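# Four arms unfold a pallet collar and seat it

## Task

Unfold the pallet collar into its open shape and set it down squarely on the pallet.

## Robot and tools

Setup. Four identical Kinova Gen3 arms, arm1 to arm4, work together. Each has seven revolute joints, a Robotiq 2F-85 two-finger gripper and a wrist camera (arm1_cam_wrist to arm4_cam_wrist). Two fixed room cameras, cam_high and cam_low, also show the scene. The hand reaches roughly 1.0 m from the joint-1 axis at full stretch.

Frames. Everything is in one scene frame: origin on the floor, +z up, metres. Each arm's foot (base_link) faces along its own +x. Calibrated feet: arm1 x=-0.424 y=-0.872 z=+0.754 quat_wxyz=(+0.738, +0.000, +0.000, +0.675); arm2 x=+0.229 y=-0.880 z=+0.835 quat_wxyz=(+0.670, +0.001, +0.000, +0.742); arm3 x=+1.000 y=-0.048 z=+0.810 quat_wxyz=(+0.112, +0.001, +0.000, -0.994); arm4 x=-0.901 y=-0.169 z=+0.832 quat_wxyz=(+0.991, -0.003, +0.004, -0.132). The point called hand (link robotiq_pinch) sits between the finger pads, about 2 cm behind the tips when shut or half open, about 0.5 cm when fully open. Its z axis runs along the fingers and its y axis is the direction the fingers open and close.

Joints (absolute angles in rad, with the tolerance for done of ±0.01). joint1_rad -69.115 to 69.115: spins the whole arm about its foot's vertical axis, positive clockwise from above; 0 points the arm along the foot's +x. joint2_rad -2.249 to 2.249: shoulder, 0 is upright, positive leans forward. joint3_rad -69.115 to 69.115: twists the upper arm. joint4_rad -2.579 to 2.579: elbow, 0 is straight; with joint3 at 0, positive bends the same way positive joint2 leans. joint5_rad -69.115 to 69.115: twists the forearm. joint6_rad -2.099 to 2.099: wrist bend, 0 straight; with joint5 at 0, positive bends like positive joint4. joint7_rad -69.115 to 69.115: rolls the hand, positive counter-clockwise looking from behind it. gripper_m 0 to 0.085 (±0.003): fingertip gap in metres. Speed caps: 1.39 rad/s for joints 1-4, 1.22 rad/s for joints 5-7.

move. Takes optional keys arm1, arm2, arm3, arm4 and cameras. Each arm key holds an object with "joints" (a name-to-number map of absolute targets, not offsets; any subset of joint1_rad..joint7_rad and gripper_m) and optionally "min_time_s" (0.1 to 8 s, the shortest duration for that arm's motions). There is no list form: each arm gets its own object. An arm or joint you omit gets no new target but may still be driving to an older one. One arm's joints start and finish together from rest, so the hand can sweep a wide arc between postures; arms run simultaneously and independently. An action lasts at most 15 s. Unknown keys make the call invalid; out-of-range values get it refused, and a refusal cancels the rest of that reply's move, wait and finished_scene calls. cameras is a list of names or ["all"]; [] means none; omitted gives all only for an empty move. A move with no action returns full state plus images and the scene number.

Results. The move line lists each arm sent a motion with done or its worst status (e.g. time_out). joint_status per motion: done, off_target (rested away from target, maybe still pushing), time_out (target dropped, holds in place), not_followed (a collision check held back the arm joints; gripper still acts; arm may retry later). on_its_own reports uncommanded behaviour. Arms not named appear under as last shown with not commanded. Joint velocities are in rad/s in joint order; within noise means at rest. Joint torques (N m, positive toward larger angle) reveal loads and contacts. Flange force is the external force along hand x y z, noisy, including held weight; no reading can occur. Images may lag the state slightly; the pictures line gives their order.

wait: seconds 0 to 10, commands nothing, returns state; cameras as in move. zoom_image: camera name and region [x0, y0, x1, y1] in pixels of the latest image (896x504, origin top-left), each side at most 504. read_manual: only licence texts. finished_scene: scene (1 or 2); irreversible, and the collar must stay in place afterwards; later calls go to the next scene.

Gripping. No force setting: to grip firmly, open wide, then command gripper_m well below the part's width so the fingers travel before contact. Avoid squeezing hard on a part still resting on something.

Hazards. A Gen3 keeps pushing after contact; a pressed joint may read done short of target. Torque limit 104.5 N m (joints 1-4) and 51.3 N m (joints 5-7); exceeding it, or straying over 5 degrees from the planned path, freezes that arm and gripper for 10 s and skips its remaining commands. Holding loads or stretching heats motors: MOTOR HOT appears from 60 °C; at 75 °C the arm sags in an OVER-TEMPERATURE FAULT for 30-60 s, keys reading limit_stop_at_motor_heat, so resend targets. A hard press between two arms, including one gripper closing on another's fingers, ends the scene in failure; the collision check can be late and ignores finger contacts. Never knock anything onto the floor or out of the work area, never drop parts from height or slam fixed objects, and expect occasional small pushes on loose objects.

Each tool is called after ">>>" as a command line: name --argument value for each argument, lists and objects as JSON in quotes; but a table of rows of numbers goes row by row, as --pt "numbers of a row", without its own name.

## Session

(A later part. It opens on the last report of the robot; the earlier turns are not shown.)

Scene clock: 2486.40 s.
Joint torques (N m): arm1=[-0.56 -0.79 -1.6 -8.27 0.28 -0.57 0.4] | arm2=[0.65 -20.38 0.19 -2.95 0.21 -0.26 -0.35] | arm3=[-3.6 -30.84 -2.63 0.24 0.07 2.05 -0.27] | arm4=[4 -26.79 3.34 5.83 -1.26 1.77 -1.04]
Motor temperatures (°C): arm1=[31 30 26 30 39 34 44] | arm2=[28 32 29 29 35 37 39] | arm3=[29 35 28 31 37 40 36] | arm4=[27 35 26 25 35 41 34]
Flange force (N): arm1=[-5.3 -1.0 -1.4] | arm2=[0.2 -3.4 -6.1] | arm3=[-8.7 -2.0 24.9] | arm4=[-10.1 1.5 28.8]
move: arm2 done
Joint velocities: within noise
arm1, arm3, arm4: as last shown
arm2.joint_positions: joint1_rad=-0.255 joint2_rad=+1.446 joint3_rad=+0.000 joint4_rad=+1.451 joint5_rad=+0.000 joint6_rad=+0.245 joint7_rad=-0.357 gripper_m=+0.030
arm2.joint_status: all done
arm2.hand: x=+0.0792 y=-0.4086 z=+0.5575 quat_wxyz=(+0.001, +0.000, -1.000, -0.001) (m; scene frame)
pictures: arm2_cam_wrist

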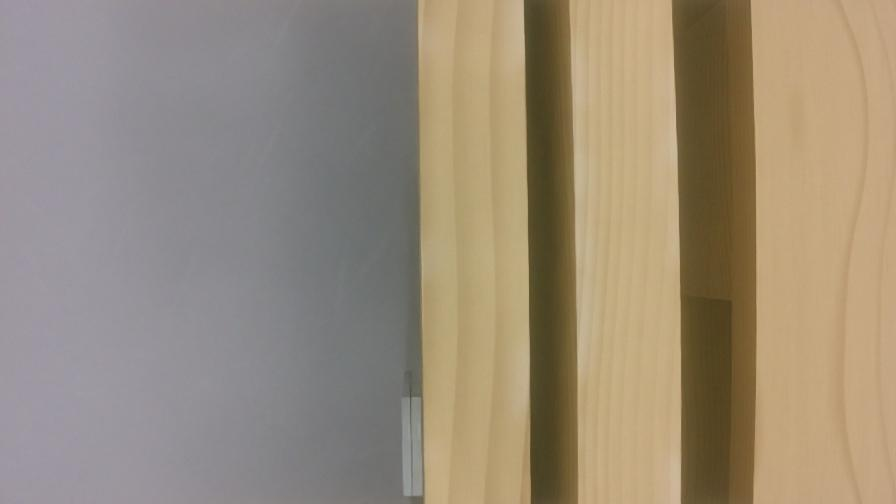

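>>> move --arm2 '{"joints": {"joint1_rad": -0.2541, "joint2_rad": 1.4648, "joint4_rad": 1.4329, "joint6_rad": 0.2439, "joint7_rad": -0.356}, "min_time_s": 1.2}'

>>> move --arm2 '{"joints": {"joint1_rad": -0.2541, "joint2_rad": 1.4752, "joint4_rad": 1.4238, "joint6_rad": 0.2426, "joint7_rad": -0.356}, "min_time_s": 1.0}' --cameras '["arm2_cam_wrist"]'

Scene clock: 2512.40 s.
Joint torques (N m): arm1=[-0.56 -0.79 -1.58 -8.26 0.25 -0.61 0.39] | arm2=[0.6 -20.41 0.1 -3.11 0.2 -0.26 -0.36] | arm3=[-3.59 -30.85 -2.65 0.21 0.06 2.03 -0.26] | arm4=[3.97 -26.8 3.4 5.84 -1.27 1.76 -1.03]
Motor temperatures (°C): arm1=[31 30 26 30 39 34 44] | arm2=[28 32 29 29 35 37 39] | arm3=[29 36 28 31 37 40 36] | arm4=[27 37 26 25 35 41 34]
Flange force (N): arm1=[-5.3 -1.0 -1.6] | arm2=[-0.1 -3.9 -6.5] | arm3=[-8.7 -2.0 24.9] | arm4=[-10.1 1.4 28.8]
move: arm2 done
Joint velocities: within noise
arm1, arm3, arm4: as last shown
arm2.joint_positions: joint1_rad=-0.254 joint2_rad=+1.465 joint3_rad=+0.000 joint4_rad=+1.433 joint5_rad=+0.000 joint6_rad=+0.244 joint7_rad=-0.356 gripper_m=+0.030
arm2.joint_status: all done
arm2.hand: x=+0.0793 y=-0.4078 z=+0.5494 quat_wxyz=(+0.001, +0.000, -1.000, -0.001) (m; scene frame)
pictures: none

Scene clock: 2513.70 s.
Joint torques (N m): arm1=[-0.56 -0.79 -1.6 -8.25 0.22 -0.62 0.4] | arm2=[0.06 -17.04 -0.65 -3.42 0.16 -0.73 -0.34] | arm3=[-5.16 -32.01 -4.5 0.94 0 2.52 -0.17] | arm4=[4.7 -27.63 4.3 6.75 -1.34 2.11 -1.09]
Motor temperatures (°C): arm1=[31 30 26 30 39 34 44] | arm2=[28 32 29 29 35 37 39] | arm3=[29 36 28 31 37 40 36] | arm4=[27 37 26 25 35 41 34]
Flange force (N): arm1=[-5.3 -1.0 -1.7] | arm2=[-1.6 -5.2 -15.2] | arm3=[-12.1 -2.9 29.3] | arm4=[-12.2 2.1 33.0]
move: arm2 done
Joint velocities: within noise
arm1.joint_positions: joint1_rad=-0.451 joint2_rad=-0.488 joint3_rad=+0.000 joint4_rad=+1.489 joint5_rad=+0.000 joint6_rad=+1.942 joint7_rad=+1.200 gripper_m=+0.085
arm1.joint_status: not commanded
arm1.hand: x=-0.4458 y=-0.7425 z=+1.2744 quat_wxyz=(-0.040, +0.701, -0.707, -0.091) (m; scene frame)
arm2.joint_positions: joint1_rad=-0.254 joint2_rad=+1.475 joint3_rad=+0.000 joint4_rad=+1.424 joint5_rad=+0.000 joint6_rad=+0.243 joint7_rad=-0.356 gripper_m=+0.030
arm2.joint_status: all done
arm2.hand: x=+0.0792 y=-0.4077 z=+0.5449 quat_wxyz=(+0.001, +0.000, -1.000, -0.001) (m; scene frame)
arm3, arm4: as last shown
pictures: arm2_cam_wrist

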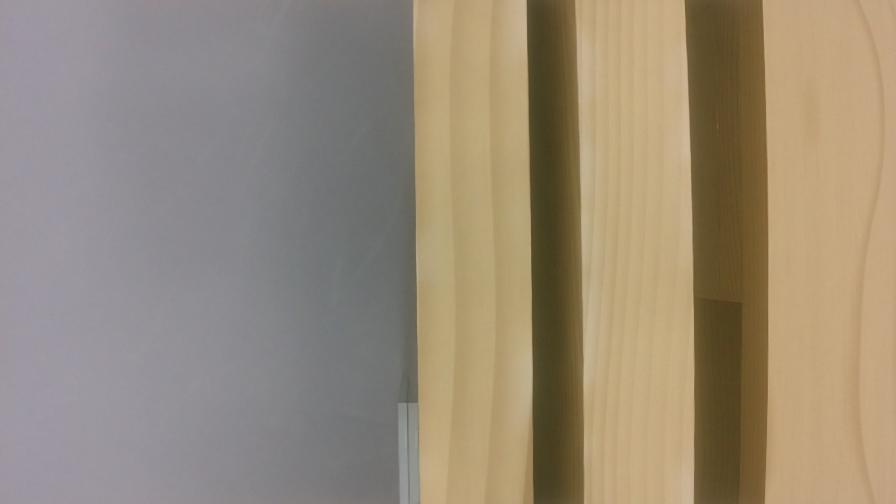

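>>> move --arm2 '{"joints": {"joint1_rad": -0.2541, "joint2_rad": 1.4868, "joint4_rad": 1.4136, "joint6_rad": 0.2412, "joint7_rad": -0.356}, "min_time_s": 1.2}'

>>> move --arm2 '{"joints": {"gripper_m": 0.012}}' --cameras '["arm2_cam_wrist"]'

Scene clock: 2541.97 s.
Joint torques (N m): arm1=[-0.58 -0.83 -1.6 -8.22 0.25 -0.62 0.39] | arm2=[-2.18 3.44 -4.36 -2.99 -0.13 -2.08 -0.24] | arm3=[-11.25 -41.31 -11.06 2.27 0.09 3.59 0.62] | arm4=[6.4 -34.21 6.85 10.1 -1.23 3.37 -0.86]
Motor temperatures (°C): arm1=[31 30 26 30 39 34 43] | arm2=[28 32 29 29 35 37 39] | arm3=[29 38 28 31 37 40 36] | arm4=[27 38 26 25 35 41 34]
Flange force (N): arm1=[-5.4 -1.0 -1.8] | arm2=[-7.4 -9.3 -62.7] | arm3=[-24.3 -6.5 54.3] | arm4=[-18.5 3.7 56.5]
move: arm2 done
Joint velocities: within noise
arm1, arm3, arm4: as last shown
arm2.joint_positions: joint1_rad=-0.254 joint2_rad=+1.487 joint3_rad=+0.000 joint4_rad=+1.414 joint5_rad=+0.000 joint6_rad=+0.241 joint7_rad=-0.356 gripper_m=+0.030
arm2.joint_status: all done
arm2.hand: x=+0.0792 y=-0.4077 z=+0.5400 quat_wxyz=(+0.001, +0.000, -1.000, -0.001) (m; scene frame)
pictures: none

Scene clock: 2543.10 s.
Joint torques (N m): arm1=[-0.54 -0.81 -1.65 -8.28 0.21 -0.58 0.38] | arm2=[-2.9 12.73 -5.62 2.91 -0.33 0.48 -0.31] | arm3=[-9.42 -42.69 -9.35 2.98 0.35 3.78 0.82] | arm4=[4.39 -33.78 4.5 12.17 -0.77 4.68 -0.51]
Motor temperatures (°C): arm1=[31 30 26 30 39 34 43] | arm2=[28 32 29 29 35 37 39] | arm3=[29 38 28 31 37 40 36] | arm4=[27 38 26 25 35 41 34]
Flange force (N): arm1=[-5.4 -1.3 -1.4] | arm2=[-6.2 -0.3 -71.5] | arm3=[-23.0 -1.8 59.2] | arm4=[-18.2 -1.1 60.4]
move: arm2 done
Joint velocities: within noise
arm1, arm3, arm4: as last shown
arm2.joint_positions: joint1_rad=-0.254 joint2_rad=+1.487 joint3_rad=+0.000 joint4_rad=+1.414 joint5_rad=+0.000 joint6_rad=+0.241 joint7_rad=-0.356 gripper_m=+0.012
arm2.joint_status: all done
arm2.hand: x=+0.0792 y=-0.4077 z=+0.5400 quat_wxyz=(+0.001, +0.000, -1.000, -0.001) (m; scene frame)
pictures: arm2_cam_wrist

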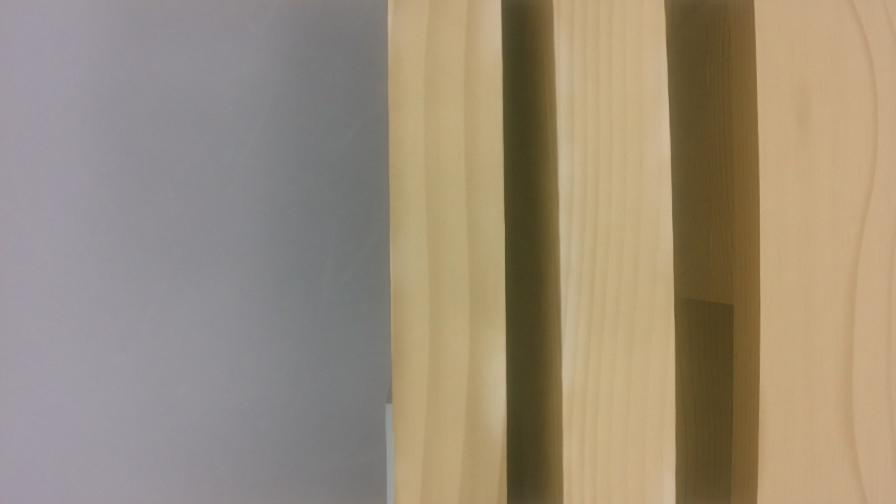

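>>> move --arm2 '{"joints": {"joint1_rad": -0.2547, "joint2_rad": 1.4284, "joint4_rad": 1.4656, "joint6_rad": 0.2476, "joint7_rad": -0.3566}, "min_time_s": 1.2}'

>>> move --arm2 '{"joints": {"gripper_m": 0.03}}' --cameras '["arm2_cam_wrist", "arm4_cam_wrist", "arm3_cam_wrist"]'

Scene clock: 2645.87 s.
Joint torques (N m): arm1=[-0.56 -0.86 -1.6 -8.24 0.27 -0.57 0.4] | arm2=[0.55 -20.43 0.18 -3.16 0.23 -0.33 -0.36] | arm3=[-4.82 -31.84 -3.63 -0.85 1.02 1.56 0.96] | arm4=[2.9 -26.29 1.97 6.31 -0.81 2.45 -0.65]
Motor temperatures (°C): arm1=[31 30 26 29 39 34 43] | arm2=[28 32 29 28 34 36 39] | arm3=[29 41 28 31 37 40 36] | arm4=[27 42 26 25 35 41 34]
Flange force (N): arm1=[-5.5 -0.9 -1.6] | arm2=[-0.1 -3.7 -6.3] | arm3=[-7.4 -3.4 24.8] | arm4=[-8.7 0.3 28.7]
move: arm2 done
Joint velocities: within noise
arm1, arm3, arm4: as last shown
arm2.joint_positions: joint1_rad=-0.255 joint2_rad=+1.428 joint3_rad=+0.000 joint4_rad=+1.466 joint5_rad=+0.000 joint6_rad=+0.248 joint7_rad=-0.357 gripper_m=+0.012
arm2.joint_status: all done
arm2.hand: x=+0.0793 y=-0.4086 z=+0.5649 quat_wxyz=(+0.001, +0.000, -1.000, -0.001) (m; scene frame)
arm4.hand: x=-0.5737 y=-0.3878 z=+0.4933 quat_wxyz=(+0.005, -0.001, -1.000, +0.002) (m; scene frame)
pictures: none

Scene clock: 2646.57 s.
Joint torques (N m): arm1=[-0.54 -0.86 -1.64 -8.28 0.24 -0.58 0.36] | arm2=[0.57 -20.46 0.14 -3.12 0.22 -0.24 -0.36] | arm3=[-4.78 -31.82 -3.65 -0.88 0.97 1.56 0.99] | arm4=[2.9 -26.4 1.92 6.33 -0.84 2.43 -0.66]
Motor temperatures (°C): arm1=[31 30 26 29 39 34 43] | arm2=[28 32 29 28 34 36 39] | arm3=[29 41 28 31 37 40 36] | arm4=[27 42 26 25 35 41 34]
Flange force (N): arm1=[-5.5 -1.2 -1.5] | arm2=[-0.2 -3.8 -6.1] | arm3=[-7.2 -3.5 24.7] | arm4=[-8.8 0.2 29.1]
move: arm2 done
Joint velocities: within noise
arm1, arm3, arm4: as last shown
arm2.joint_positions: joint1_rad=-0.255 joint2_rad=+1.428 joint3_rad=+0.000 joint4_rad=+1.466 joint5_rad=+0.000 joint6_rad=+0.248 joint7_rad=-0.357 gripper_m=+0.030
arm2.joint_status: all done
arm2.hand: x=+0.0793 y=-0.4087 z=+0.5649 quat_wxyz=(+0.001, +0.000, -1.000, -0.001) (m; scene frame)
arm4.hand: x=-0.5738 y=-0.3878 z=+0.4933 quat_wxyz=(+0.005, -0.001, -1.000, +0.002) (m; scene frame)
pictures: arm2_cam_wrist, arm3_cam_wrist, arm4_cam_wrist

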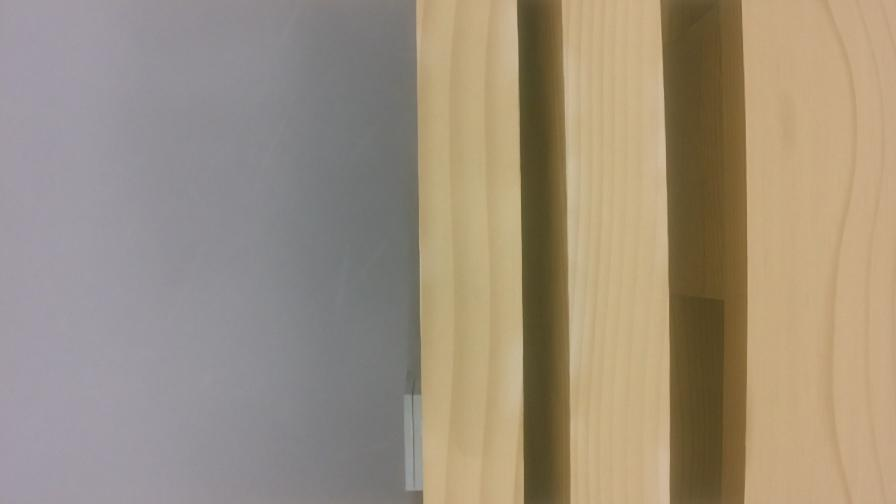

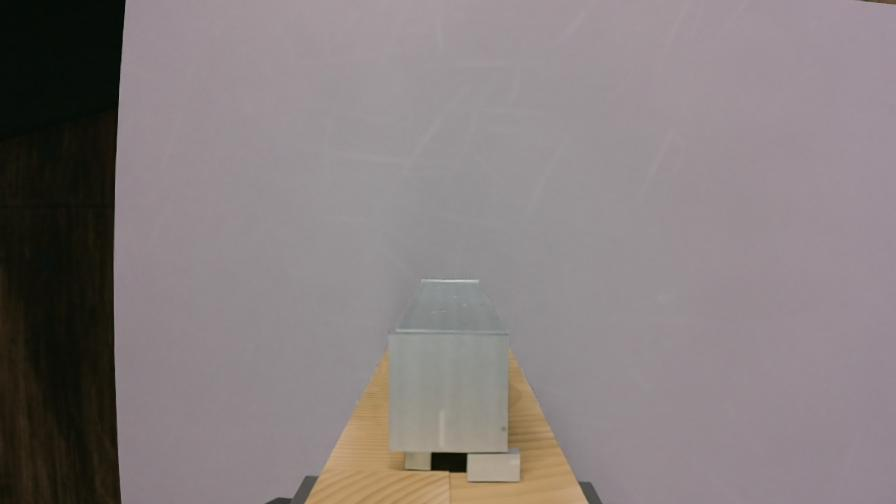

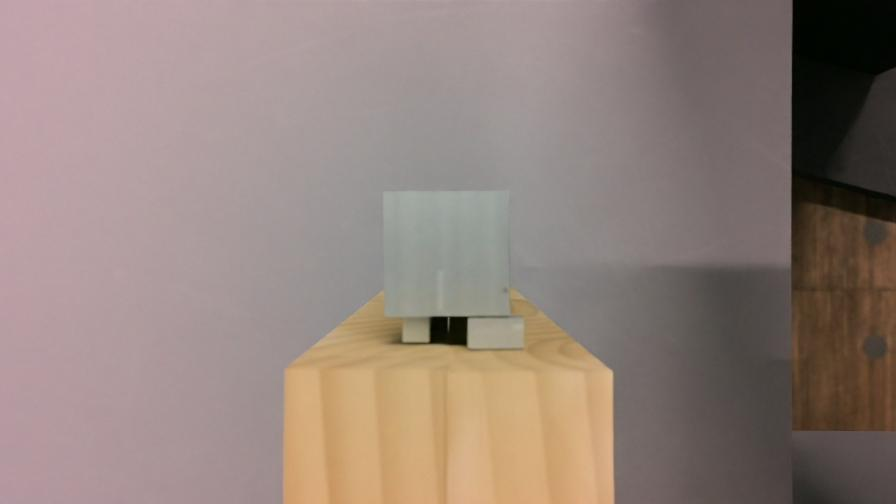

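>>> move --arm2 '{"joints": {"joint1_rad": -0.2541, "joint2_rad": 1.4752, "joint4_rad": 1.4238, "joint6_rad": 0.2426, "joint7_rad": -0.356}, "min_time_s": 1.2}'

>>> move --arm2 '{"joints": {"joint1_rad": -0.2541, "joint2_rad": 1.4845, "joint4_rad": 1.4156, "joint6_rad": 0.2415, "joint7_rad": -0.356}, "min_time_s": 1.0}' --cameras '["arm2_cam_wrist"]'

Scene clock: 2673.90 s.
Joint torques (N m): arm1=[-0.56 -0.83 -1.59 -8.22 0.23 -0.57 0.38] | arm2=[0.62 -20.51 0.16 -3.02 0.18 -0.23 -0.35] | arm3=[-4.77 -31.84 -3.63 -0.89 0.99 1.57 0.99] | arm4=[2.86 -26.37 1.97 6.37 -0.79 2.44 -0.66]
Motor temperatures (°C): arm1=[31 30 26 29 39 34 43] | arm2=[28 32 29 28 34 36 39] | arm3=[29 40 28 31 37 40 36] | arm4=[27 41 26 25 35 41 34]
Flange force (N): arm1=[-5.5 -1.0 -1.7] | arm2=[0.0 -3.7 -6.2] | arm3=[-7.1 -3.5 24.7] | arm4=[-8.8 0.1 29.1]
move: arm2 done
Joint velocities: within noise
arm1: as last shown
arm2.joint_positions: joint1_rad=-0.254 joint2_rad=+1.475 joint3_rad=+0.000 joint4_rad=+1.424 joint5_rad=+0.000 joint6_rad=+0.243 joint7_rad=-0.356 gripper_m=+0.030
arm2.joint_status: all done
arm2.hand: x=+0.0792 y=-0.4077 z=+0.5449 quat_wxyz=(+0.001, +0.000, -1.000, -0.001) (m; scene frame)
arm3.joint_positions: joint1_rad=-0.610 joint2_rad=+1.522 joint3_rad=+0.000 joint4_rad=+1.432 joint5_rad=+0.000 joint6_rad=+0.187 joint7_rad=+0.736 gripper_m=+0.039
arm3.joint_status: not commanded
arm3.hand: x=+0.6610 y=-0.3865 z=+0.4944 quat_wxyz=(+0.000, -1.000, +0.000, -0.001) (m; scene frame)
arm4.joint_positions: joint1_rad=+0.253 joint2_rad=+1.564 joint3_rad=+0.000 joint4_rad=+1.660 joint5_rad=+0.000 joint6_rad=-0.082 joint7_rad=+2.088 gripper_m=+0.041
arm4.joint_status: not commanded
arm4.hand: x=-0.5738 y=-0.3878 z=+0.4933 quat_wxyz=(+0.005, +0.000, -1.000, +0.002) (m; scene frame)
pictures: none

Scene clock: 2675.20 s.
Joint torques (N m): arm1=[-0.54 -0.81 -1.6 -8.25 0.25 -0.62 0.4] | arm2=[-0.75 -4.94 -2.08 -2.74 0.08 -1.31 -0.29] | arm3=[-8.89 -38.31 -8.44 0.78 0.61 2.66 1.02] | arm4=[5.04 -30.65 4.93 9.42 -1.09 3.6 -0.77]
Motor temperatures (°C): arm1=[31 30 26 29 39 34 43] | arm2=[28 32 29 28 34 36 39] | arm3=[29 40 28 31 37 40 36] | arm4=[27 41 26 25 35 41 34]
Flange force (N): arm1=[-5.3 -1.0 -1.7] | arm2=[-3.8 -7.1 -42.3] | arm3=[-17.3 -5.3 43.8] | arm4=[-15.2 2.0 46.5]
move: arm2 done
Joint velocities: within noise
arm1, arm3, arm4: as last shown
arm2.joint_positions: joint1_rad=-0.254 joint2_rad=+1.485 joint3_rad=+0.000 joint4_rad=+1.416 joint5_rad=+0.000 joint6_rad=+0.242 joint7_rad=-0.356 gripper_m=+0.030
arm2.joint_status: all done
arm2.hand: x=+0.0792 y=-0.4077 z=+0.5410 quat_wxyz=(+0.001, +0.000, -1.000, -0.001) (m; scene frame)
arm3.hand: x=+0.6610 y=-0.3865 z=+0.4943 quat_wxyz=(+0.000, -1.000, +0.000, -0.001) (m; scene frame)
pictures: arm2_cam_wrist

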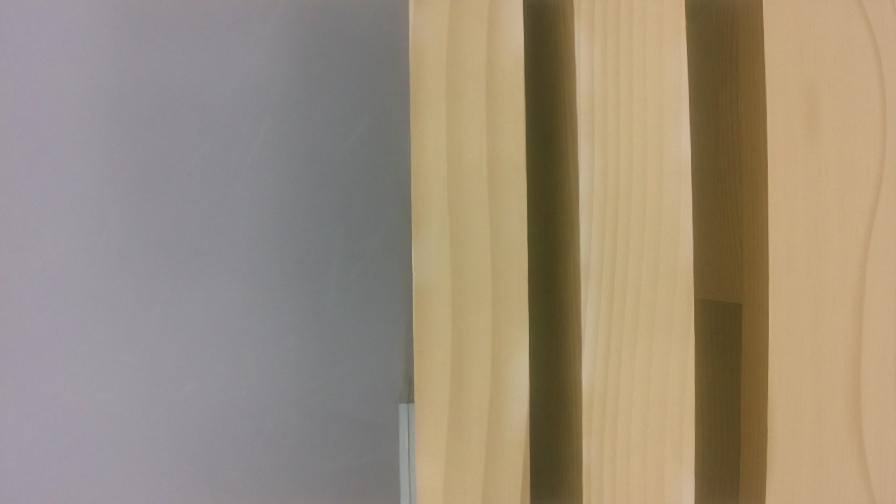

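>>> move --arm2 '{"joints": {"joint1_rad": -0.2526, "joint2_rad": 1.4693, "joint4_rad": 1.4219, "joint6_rad": 0.2504, "joint7_rad": -0.3545}, "min_time_s": 1.0}'

>>> move --arm2 '{"joints": {"joint1_rad": -0.2526, "joint2_rad": 1.4858, "joint4_rad": 1.4077, "joint6_rad": 0.2481, "joint7_rad": -0.3545}, "min_time_s": 1.0}' --cameras '["arm2_cam_wrist"]'

Scene clock: 2831.00 s.
Joint torques (N m): arm1=[-0.57 -0.82 -1.66 -8.24 0.28 -0.63 0.39] | arm2=[0.63 -20.58 0.19 -3.15 0.25 -0.22 -0.32] | arm3=[-4.97 -31.48 -3.95 -0.61 0.96 1.69 0.96] | arm4=[3.06 -25.95 2.15 6.67 -0.86 2.62 -0.67]
Motor temperatures (°C): arm1=[31 30 26 29 39 34 43] | arm2=[27 30 28 28 34 36 39] | arm3=[29 48 28 31 36 40 36] | arm4=[27 46 26 25 34 41 34]
Flange force (N): arm1=[-5.4 -1.2 -1.7] | arm2=[0.0 -4.0 -6.2] | arm3=[-7.8 -3.4 24.5] | arm4=[-9.4 0.2 28.8]
move: arm2 done
Joint velocities: within noise
arm1, arm3, arm4: as last shown
arm2.joint_positions: joint1_rad=-0.253 joint2_rad=+1.469 joint3_rad=+0.000 joint4_rad=+1.422 joint5_rad=+0.000 joint6_rad=+0.250 joint7_rad=-0.354 gripper_m=+0.030
arm2.joint_status: all done
arm2.hand: x=+0.0792 y=-0.4055 z=+0.5480 quat_wxyz=(+0.001, +0.000, -1.000, -0.001) (m; scene frame)
arm3.hand: x=+0.6610 y=-0.3865 z=+0.4944 quat_wxyz=(+0.000, -1.000, -0.001, -0.001) (m; scene frame)
arm4.hand: x=-0.5737 y=-0.3878 z=+0.4934 quat_wxyz=(+0.005, +0.000, -1.000, +0.002) (m; scene frame)
pictures: none

Scene clock: 2832.30 s.
Joint torques (N m): arm1=[-0.57 -0.78 -1.61 -8.25 0.26 -0.57 0.41] | arm2=[0.57 -20.55 0.1 -3.08 0.24 -0.29 -0.34] | arm3=[-5.02 -31.41 -4.02 -0.52 0.97 1.74 0.95] | arm4=[3.17 -25.87 2.27 6.76 -0.88 2.66 -0.66]
Motor temperatures (°C): arm1=[31 30 26 29 39 34 43] | arm2=[27 30 28 28 34 36 39] | arm3=[29 48 28 31 36 40 36] | arm4=[27 46 26 25 34 41 34]
Flange force (N): arm1=[-5.3 -1.0 -1.5] | arm2=[0.0 -3.6 -6.3] | arm3=[-8.0 -3.4 24.5] | arm4=[-9.6 0.4 28.8]
move: arm2 done
Joint velocities: within noise
arm1.joint_positions: joint1_rad=-0.451 joint2_rad=-0.488 joint3_rad=+0.000 joint4_rad=+1.489 joint5_rad=+0.000 joint6_rad=+1.942 joint7_rad=+1.200 gripper_m=+0.085
arm1.joint_status: not commanded
arm1.hand: x=-0.4458 y=-0.7425 z=+1.2744 quat_wxyz=(-0.040, +0.701, -0.707, -0.091) (m; scene frame)
arm2.joint_positions: joint1_rad=-0.253 joint2_rad=+1.486 joint3_rad=+0.000 joint4_rad=+1.408 joint5_rad=+0.000 joint6_rad=+0.248 joint7_rad=-0.354 gripper_m=+0.030
arm2.joint_status: all done
arm2.hand: x=+0.0792 y=-0.4055 z=+0.5409 quat_wxyz=(+0.001, +0.000, -1.000, -0.001) (m; scene frame)
arm3, arm4: as last shown
arm3.hand: x=+0.6610 y=-0.3865 z=+0.4944 quat_wxyz=(+0.000, -1.000, +0.000, -0.001) (m; scene frame)
arm4.hand: x=-0.5738 y=-0.3878 z=+0.4933 quat_wxyz=(+0.005, +0.000, -1.000, +0.002) (m; scene frame)
pictures: arm2_cam_wrist

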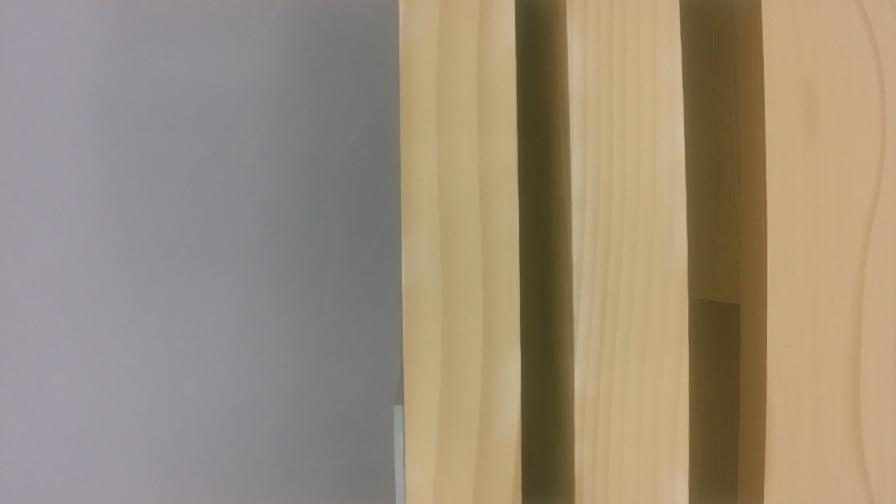

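>>> move --arm2 '{"joints": {"joint1_rad": -0.2526, "joint2_rad": 1.4976, "joint4_rad": 1.3973, "joint6_rad": 0.2467, "joint7_rad": -0.3545}, "min_time_s": 1.0}' --cameras '["arm2_cam_wrist"]'

Scene clock: 2843.30 s.
Joint torques (N m): arm1=[-0.6 -0.8 -1.67 -8.31 0.28 -0.6 0.36] | arm2=[0.17 3.42 -1.61 -2.85 0.05 -1.71 -0.25] | arm3=[-10 -42.5 -10.32 0.84 -0.21 3.13 0.31] | arm4=[6.4 -33.31 7.18 10.89 -0.88 4.22 -0.49]
Motor temperatures (°C): arm1=[31 30 26 29 39 34 43] | arm2=[27 31 28 28 34 36 39] | arm3=[29 47 28 31 36 40 36] | arm4=[27 45 26 25 35 41 34]
Flange force (N): arm1=[-5.3 -1.3 -1.4] | arm2=[-3.3 -11.7 -62.3] | arm3=[-20.6 -7.4 53.9] | arm4=[-18.8 4.6 56.3]
move: arm2 done
Joint velocities: within noise
arm1, arm3, arm4: as last shown
arm2.joint_positions: joint1_rad=-0.253 joint2_rad=+1.498 joint3_rad=+0.000 joint4_rad=+1.397 joint5_rad=+0.000 joint6_rad=+0.247 joint7_rad=-0.354 gripper_m=+0.030
arm2.joint_status: all done
arm2.hand: x=+0.0792 y=-0.4056 z=+0.5359 quat_wxyz=(+0.001, +0.000, -1.000, -0.001) (m; scene frame)
arm3.hand: x=+0.6611 y=-0.3864 z=+0.4943 quat_wxyz=(+0.000, -1.000, +0.000, -0.001) (m; scene frame)
arm4.hand: x=-0.5738 y=-0.3877 z=+0.4933 quat_wxyz=(+0.005, +0.000, -1.000, +0.002) (m; scene frame)
pictures: arm2_cam_wrist

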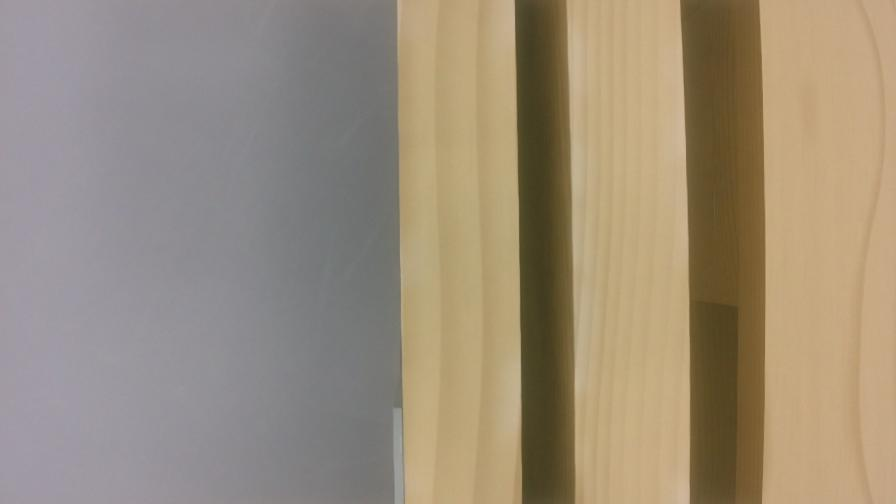

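>>> move --arm2 '{"joints": {"joint1_rad": -0.2526, "joint2_rad": 1.4693, "joint4_rad": 1.4219, "joint6_rad": 0.2504, "joint7_rad": -0.3545}, "min_time_s": 1.0}'

>>> move --arm3 '{"joints": {"joint2_rad": 1.5339, "joint4_rad": 1.4208, "joint6_rad": 0.187}, "min_time_s": 1.2}' --arm4 '{"joints": {"joint2_rad": 1.5761, "joint4_rad": 1.6474, "joint6_rad": -0.0819}, "min_time_s": 1.2}'

>>> move --arm3 '{"joints": {"gripper_m": 0.044}}' --arm4 '{"joints": {"gripper_m": 0.045}}' --cameras '["arm2_cam_wrist", "arm3_cam_wrist", "arm4_cam_wrist"]'

Scene clock: 2889.07 s.
Joint torques (N m): arm1=[-0.58 -0.84 -1.58 -8.28 0.23 -0.6 0.38] | arm2=[0.66 -20.59 0.14 -3.1 0.23 -0.25 -0.36] | arm3=[-4.21 -31.42 -3.71 -0.45 0.41 1.75 0.34] | arm4=[3.14 -26.14 2.37 6.54 -0.84 2.53 -0.59]
Motor temperatures (°C): arm1=[31 30 26 29 39 34 43] | arm2=[27 30 28 28 34 36 39] | arm3=[29 50 28 31 36 40 36] | arm4=[27 47 26 25 35 41 34]
Flange force (N): arm1=[-5.4 -1.0 -1.5] | arm2=[0.1 -3.7 -6.1] | arm3=[-7.9 -2.9 24.7] | arm4=[-9.4 0.6 28.9]
move: arm2 done
Joint velocities: within noise
arm1, arm3, arm4: as last shown
arm2.joint_positions: joint1_rad=-0.253 joint2_rad=+1.469 joint3_rad=+0.000 joint4_rad=+1.422 joint5_rad=+0.000 joint6_rad=+0.250 joint7_rad=-0.354 gripper_m=+0.030
arm2.joint_status: all done
arm2.hand: x=+0.0792 y=-0.4055 z=+0.5480 quat_wxyz=(+0.001, +0.000, -1.000, -0.001) (m; scene frame)
arm3.hand: x=+0.6610 y=-0.3865 z=+0.4944 quat_wxyz=(+0.000, -1.000, +0.000, -0.001) (m; scene frame)
arm4.hand: x=-0.5738 y=-0.3878 z=+0.4933 quat_wxyz=(+0.005, +0.000, -1.000, +0.002) (m; scene frame)
pictures: none

Scene clock: 2890.57 s.
Joint torques (N m): arm1=[-0.54 -0.79 -1.64 -8.28 0.27 -0.59 0.36] | arm2=[0.63 -20.51 0.21 -3.16 0.2 -0.28 -0.36] | arm3=[-4.03 -31.51 -3.43 -0.6 0.44 1.67 0.35] | arm4=[3.08 -26.37 2.28 6.23 -0.83 2.42 -0.63]
Motor temperatures (°C): arm1=[31 30 26 29 39 34 43] | arm2=[27 30 28 28 34 36 39] | arm3=[29 50 28 31 36 40 36] | arm4=[27 47 26 25 35 41 34]
Flange force (N): arm1=[-5.4 -1.2 -1.5] | arm2=[-0.1 -3.9 -6.4] | arm3=[-7.3 -2.9 24.6] | arm4=[-8.8 0.8 28.8]
move: arm3 done; arm4 done
Joint velocities: within noise
arm1, arm2: as last shown
arm3.joint_positions: joint1_rad=-0.610 joint2_rad=+1.534 joint3_rad=+0.000 joint4_rad=+1.421 joint5_rad=+0.000 joint6_rad=+0.187 joint7_rad=+0.736 gripper_m=+0.039
arm3.joint_status: all done
arm3.hand: x=+0.6610 y=-0.3865 z=+0.4894 quat_wxyz=(+0.000, -1.000, +0.000, -0.001) (m; scene frame)
arm4.joint_positions: joint1_rad=+0.253 joint2_rad=+1.576 joint3_rad=+0.000 joint4_rad=+1.647 joint5_rad=+0.000 joint6_rad=-0.082 joint7_rad=+2.088 gripper_m=+0.041
arm4.joint_status: all done
arm4.hand: x=-0.5737 y=-0.3879 z=+0.4883 quat_wxyz=(+0.005, +0.000, -1.000, +0.002) (m; scene frame)
pictures: none

Scene clock: 2891.20 s.
Joint torques (N m): arm1=[-0.54 -0.76 -1.65 -8.28 0.26 -0.59 0.38] | arm2=[0.67 -20.47 0.14 -3.13 0.19 -0.28 -0.34] | arm3=[-0.72 -21.54 0.36 -2.36 0.48 0.09 -0.04] | arm4=[0.47 -19.25 -0.45 1.03 -0.17 0.33 -0.05]
Motor temperatures (°C): arm1=[31 30 26 29 39 34 43] | arm2=[27 31 28 28 34 36 39] | arm3=[29 50 28 31 36 40 36] | arm4=[27 47 26 25 35 41 34]
Flange force (N): arm1=[-5.3 -1.2 -1.4] | arm2=[0.1 -3.9 -6.5] | arm3=[1.3 -2.9 -3.1] | arm4=[0.1 0.4 -0.5]
move: arm3 done; arm4 done
Joint velocities: within noise
arm1, arm2: as last shown
arm3.joint_positions: joint1_rad=-0.610 joint2_rad=+1.534 joint3_rad=+0.000 joint4_rad=+1.421 joint5_rad=+0.000 joint6_rad=+0.187 joint7_rad=+0.736 gripper_m=+0.044
arm3.joint_status: all done
arm3.hand: x=+0.6610 y=-0.3866 z=+0.4895 quat_wxyz=(+0.000, -1.000, -0.001, -0.001) (m; scene frame)
arm4.joint_positions: joint1_rad=+0.253 joint2_rad=+1.576 joint3_rad=+0.000 joint4_rad=+1.647 joint5_rad=+0.000 joint6_rad=-0.082 joint7_rad=+2.088 gripper_m=+0.045
arm4.joint_status: all done
arm4.hand: x=-0.5738 y=-0.3879 z=+0.4883 quat_wxyz=(+0.005, -0.001, -1.000, +0.002) (m; scene frame)
pictures: arm2_cam_wrist, arm3_cam_wrist, arm4_cam_wrist

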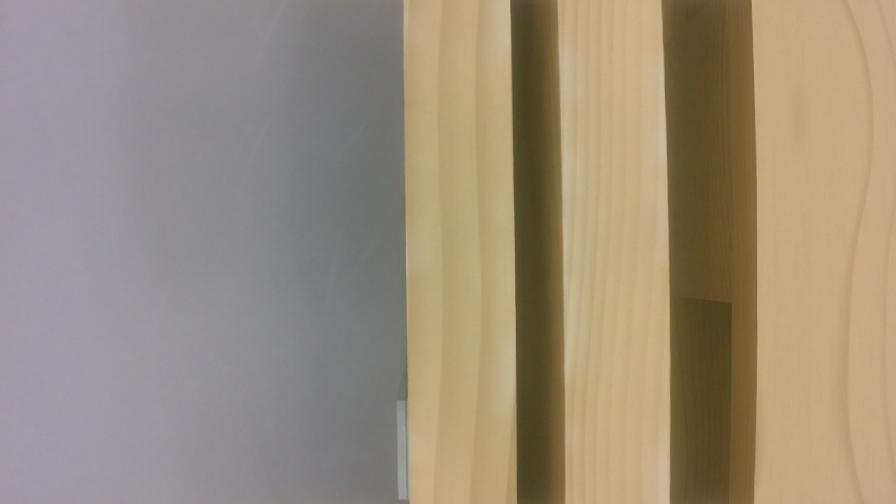

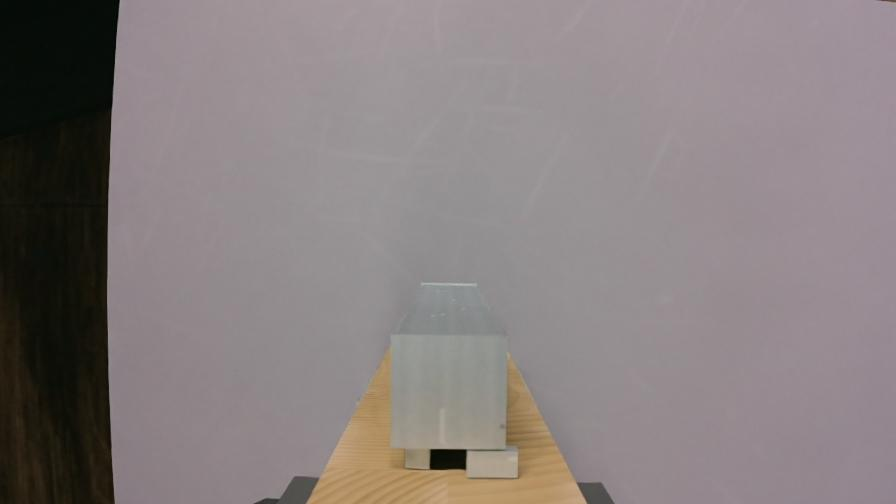

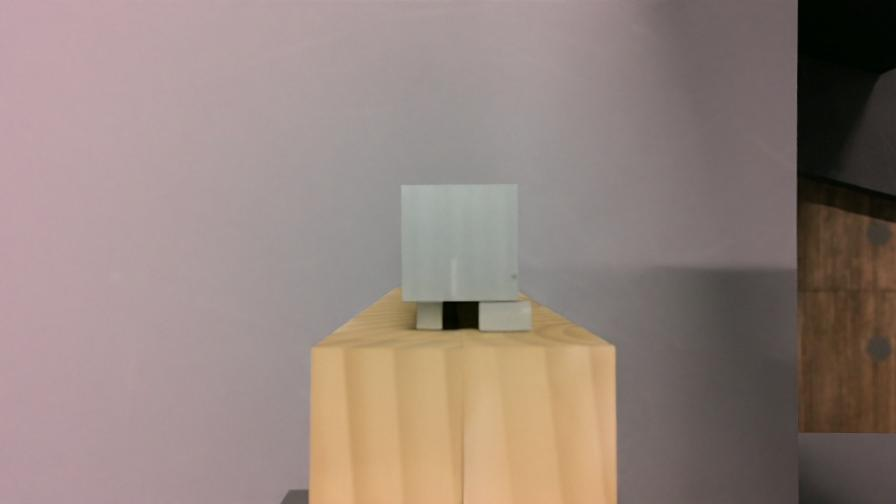

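>>> move --arm2 '{"joints": {"joint1_rad": -0.2528, "joint2_rad": 1.5044, "joint4_rad": 1.3924, "joint6_rad": 0.2448, "joint7_rad": -0.3547}, "min_time_s": 1.2}' --cameras '["arm2_cam_wrist"]'

Scene clock: 2911.80 s.
Joint torques (N m): arm1=[-0.56 -0.83 -1.67 -8.31 0.27 -0.58 0.37] | arm2=[0.48 -20.45 0.05 -3.06 0.18 -0.14 -0.37] | arm3=[-0.66 -21.5 0.4 -2.38 0.48 0.11 -0.06] | arm4=[0.44 -19.2 -0.5 1 -0.17 0.37 -0.05]
Motor temperatures (°C): arm1=[31 30 26 29 39 33 43] | arm2=[27 31 28 28 34 36 39] | arm3=[29 48 28 31 36 40 36] | arm4=[27 46 26 25 35 41 34]
Flange force (N): arm1=[-5.4 -1.3 -1.3] | arm2=[-0.5 -4.1 -6.6] | arm3=[1.5 -2.9 -3.3] | arm4=[0.3 0.5 -0.7]
move: arm2 done
Joint velocities: within noise
arm1, arm3, arm4: as last shown
arm2.joint_positions: joint1_rad=-0.253 joint2_rad=+1.504 joint3_rad=+0.000 joint4_rad=+1.392 joint5_rad=+0.000 joint6_rad=+0.245 joint7_rad=-0.355 gripper_m=+0.030
arm2.joint_status: all done
arm2.hand: x=+0.0792 y=-0.4060 z=+0.5328 quat_wxyz=(+0.001, +0.000, -1.000, -0.001) (m; scene frame)
arm3.hand: x=+0.6610 y=-0.3864 z=+0.4894 quat_wxyz=(+0.000, -1.000, +0.000, -0.001) (m; scene frame)
arm4.hand: x=-0.5737 y=-0.3879 z=+0.4883 quat_wxyz=(+0.005, -0.001, -1.000, +0.002) (m; scene frame)
pictures: arm2_cam_wrist

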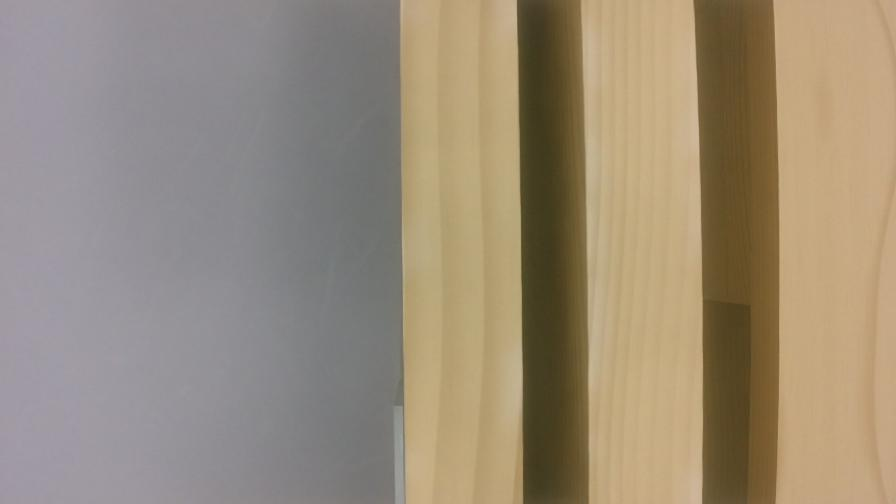

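>>> move --arm2 '{"joints": {"joint1_rad": -0.2528, "joint2_rad": 1.5209, "joint4_rad": 1.3772, "joint6_rad": 0.2435, "joint7_rad": -0.3547}, "min_time_s": 1.0}' --cameras '["arm2_cam_wrist"]'

Scene clock: 2933.80 s.
Joint torques (N m): arm1=[-0.6 -0.81 -1.59 -8.27 0.24 -0.6 0.37] | arm2=[0.55 -20.53 0.15 -3.09 0.24 -0.27 -0.37] | arm3=[-0.62 -21.55 0.45 -2.37 0.5 0.11 -0.03] | arm4=[0.48 -19.31 -0.34 0.91 -0.2 0.3 -0.04]
Motor temperatures (°C): arm1=[31 30 26 29 39 33 43] | arm2=[27 32 28 27 34 36 39] | arm3=[29 46 28 31 36 40 36] | arm4=[27 44 26 25 35 41 34]
Flange force (N): arm1=[-5.3 -1.0 -1.5] | arm2=[-0.2 -3.8 -6.6] | arm3=[1.6 -2.8 -3.1] | arm4=[0.3 0.6 -0.6]
move: arm2 done
Joint velocities: within noise
arm1, arm3, arm4: as last shown
arm2.joint_positions: joint1_rad=-0.253 joint2_rad=+1.521 joint3_rad=+0.000 joint4_rad=+1.377 joint5_rad=+0.000 joint6_rad=+0.244 joint7_rad=-0.355 gripper_m=+0.030
arm2.joint_status: all done
arm2.hand: x=+0.0792 y=-0.4059 z=+0.5258 quat_wxyz=(+0.001, +0.000, -1.000, -0.001) (m; scene frame)
arm3.hand: x=+0.6610 y=-0.3866 z=+0.4895 quat_wxyz=(+0.000, -1.000, -0.001, -0.001) (m; scene frame)
arm4.hand: x=-0.5737 y=-0.3878 z=+0.4883 quat_wxyz=(+0.005, +0.000, -1.000, +0.002) (m; scene frame)
pictures: arm2_cam_wrist

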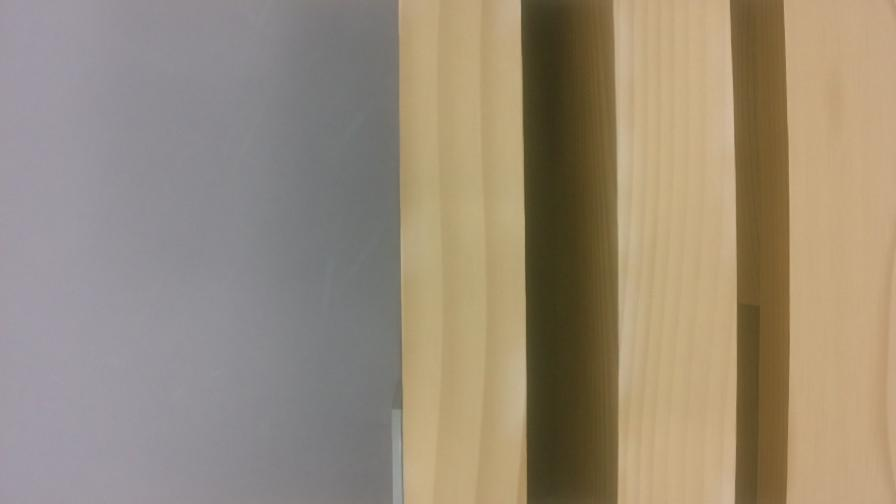

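>>> move --arm2 '{"joints": {"joint1_rad": -0.2528, "joint2_rad": 1.5633, "joint4_rad": 1.3365, "joint6_rad": 0.2418, "joint7_rad": -0.3547}, "min_time_s": 1.5}'

>>> move --arm2 '{"joints": {"joint1_rad": -0.2752, "joint2_rad": 1.5498, "joint4_rad": 1.4427, "joint6_rad": 0.1491, "joint7_rad": -0.3771}, "min_time_s": 2.5}' --cameras '["all"]'

Scene clock: 2947.97 s.
Joint torques (N m): arm1=[-0.55 -0.87 -1.59 -8.24 0.22 -0.58 0.37] | arm2=[0.68 -20.53 0.09 -3.06 0.23 -0.26 -0.36] | arm3=[-0.71 -21.56 0.4 -2.39 0.48 0.13 0.01] | arm4=[0.53 -19.27 -0.34 0.87 -0.18 0.29 -0.05]
Motor temperatures (°C): arm1=[31 30 26 29 39 33 43] | arm2=[27 32 28 27 34 36 39] | arm3=[29 45 28 31 36 40 36] | arm4=[27 44 26 25 35 41 34]
Flange force (N): arm1=[-5.5 -1.0 -1.7] | arm2=[0.1 -3.9 -6.7] | arm3=[1.5 -3.0 -3.1] | arm4=[0.3 0.8 -0.8]
move: arm2 done
Joint velocities: within noise
arm1, arm3, arm4: as last shown
arm2.joint_positions: joint1_rad=-0.253 joint2_rad=+1.563 joint3_rad=+0.000 joint4_rad=+1.337 joint5_rad=+0.000 joint6_rad=+0.242 joint7_rad=-0.355 gripper_m=+0.030
arm2.joint_status: all done
arm2.hand: x=+0.0792 y=-0.4059 z=+0.5079 quat_wxyz=(+0.001, +0.000, -1.000, -0.001) (m; scene frame)
arm3.hand: x=+0.6610 y=-0.3865 z=+0.4894 quat_wxyz=(+0.000, -1.000, +0.000, -0.001) (m; scene frame)
arm4.hand: x=-0.5737 y=-0.3879 z=+0.4883 quat_wxyz=(+0.005, +0.000, -1.000, +0.002) (m; scene frame)
pictures: none

Scene clock: 2950.77 s.
Joint torques (N m): arm1=[-0.53 -0.83 -1.58 -8.2 0.25 -0.59 0.39] | arm2=[0.42 -17.7 -0.23 1.32 0.25 1.59 -0.29] | arm3=[0.94 -21.14 2.42 -1.25 0.58 0.68 -0.09] | arm4=[-1.29 -19.32 -2.86 1.07 -0.01 0.36 0.07]
Motor temperatures (°C): arm1=[31 30 26 29 39 33 43] | arm2=[27 32 28 27 34 36 39] | arm3=[29 45 28 31 36 40 36] | arm4=[27 44 26 25 35 41 34]
Flange force (N): arm1=[-5.5 -0.9 -1.8] | arm2=[1.9 2.6 -3.1] | arm3=[2.4 0.7 -1.5] | arm4=[2.1 -3.2 -0.2]
move: arm2 done
Joint velocities: within noise
arm1.joint_positions: joint1_rad=-0.451 joint2_rad=-0.488 joint3_rad=+0.000 joint4_rad=+1.489 joint5_rad=+0.000 joint6_rad=+1.942 joint7_rad=+1.200 gripper_m=+0.085
arm1.joint_status: not commanded
arm1.hand: x=-0.4458 y=-0.7425 z=+1.2744 quat_wxyz=(-0.040, +0.701, -0.707, -0.091) (m; scene frame)
arm2.joint_positions: joint1_rad=-0.275 joint2_rad=+1.550 joint3_rad=+0.000 joint4_rad=+1.443 joint5_rad=+0.000 joint6_rad=+0.149 joint7_rad=-0.377 gripper_m=+0.030
arm2.joint_status: all done
arm2.hand: x=+0.0792 y=-0.4360 z=+0.5078 quat_wxyz=(+0.001, +0.000, -1.000, -0.001) (m; scene frame)
arm3, arm4: as last shown
arm4.hand: x=-0.5737 y=-0.3878 z=+0.4883 quat_wxyz=(+0.005, +0.000, -1.000, +0.002) (m; scene frame)
pictures: arm1_cam_wrist, arm2_cam_wrist, arm3_cam_wrist, arm4_cam_wrist, cam_high, cam_low

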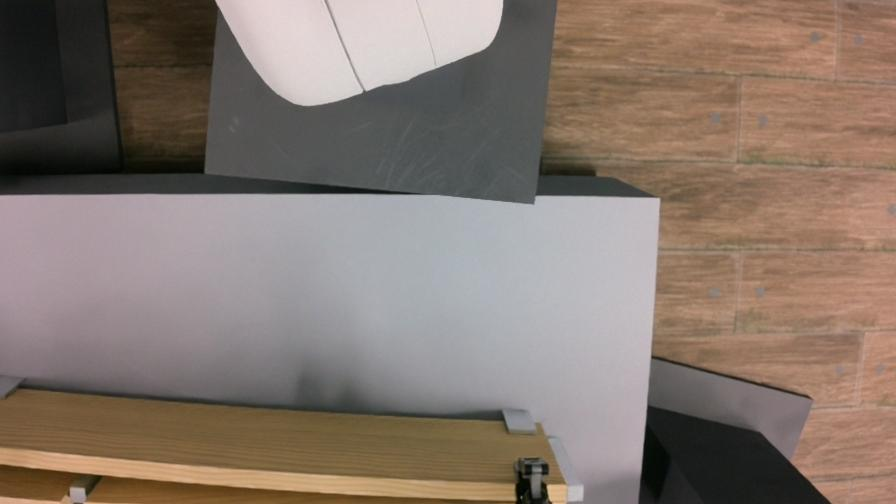

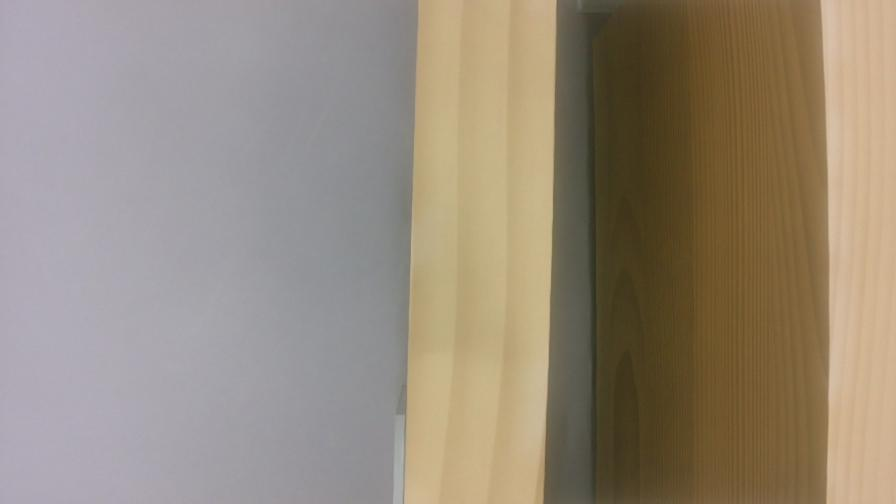

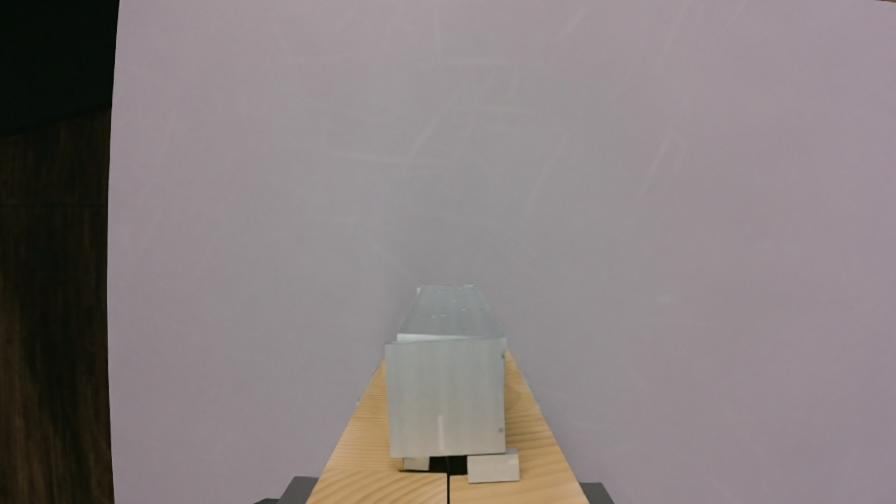

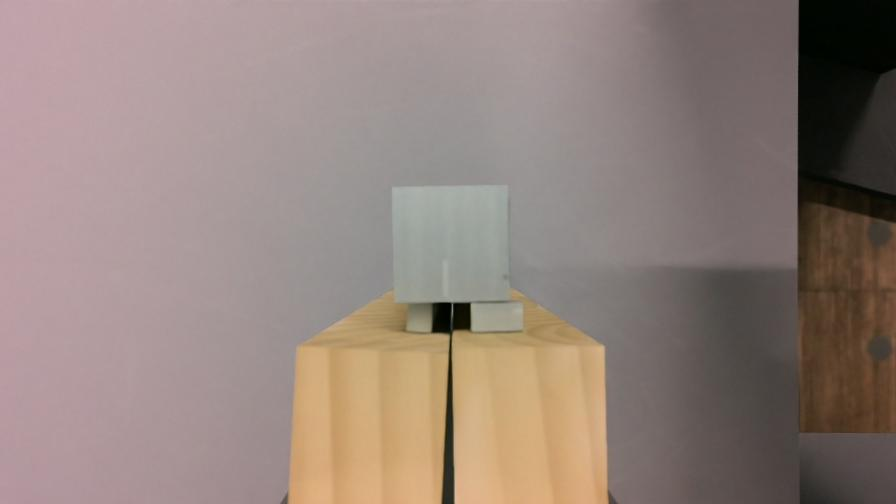

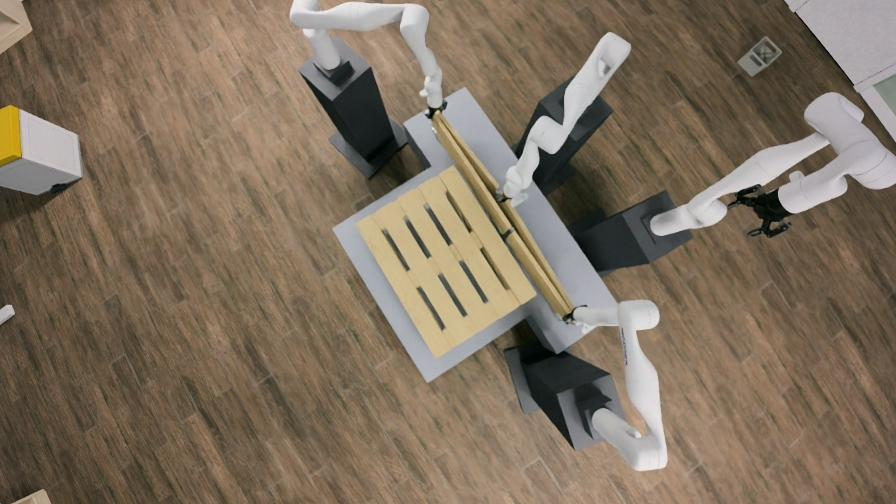

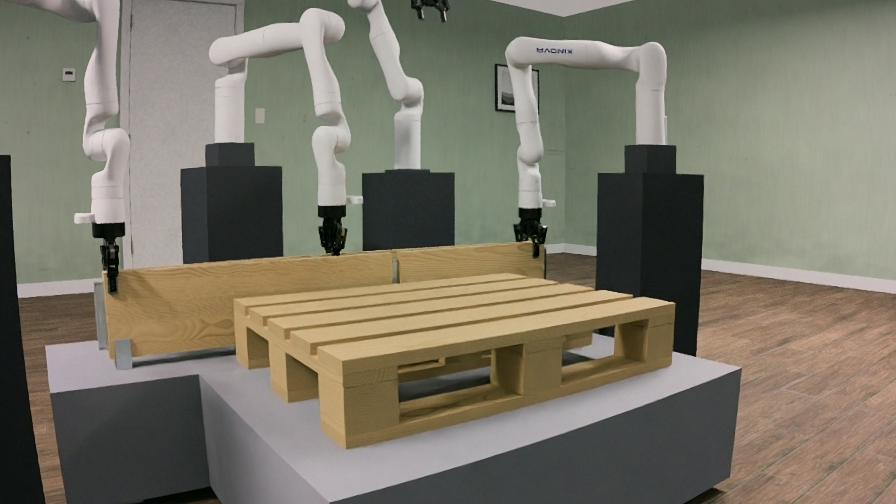

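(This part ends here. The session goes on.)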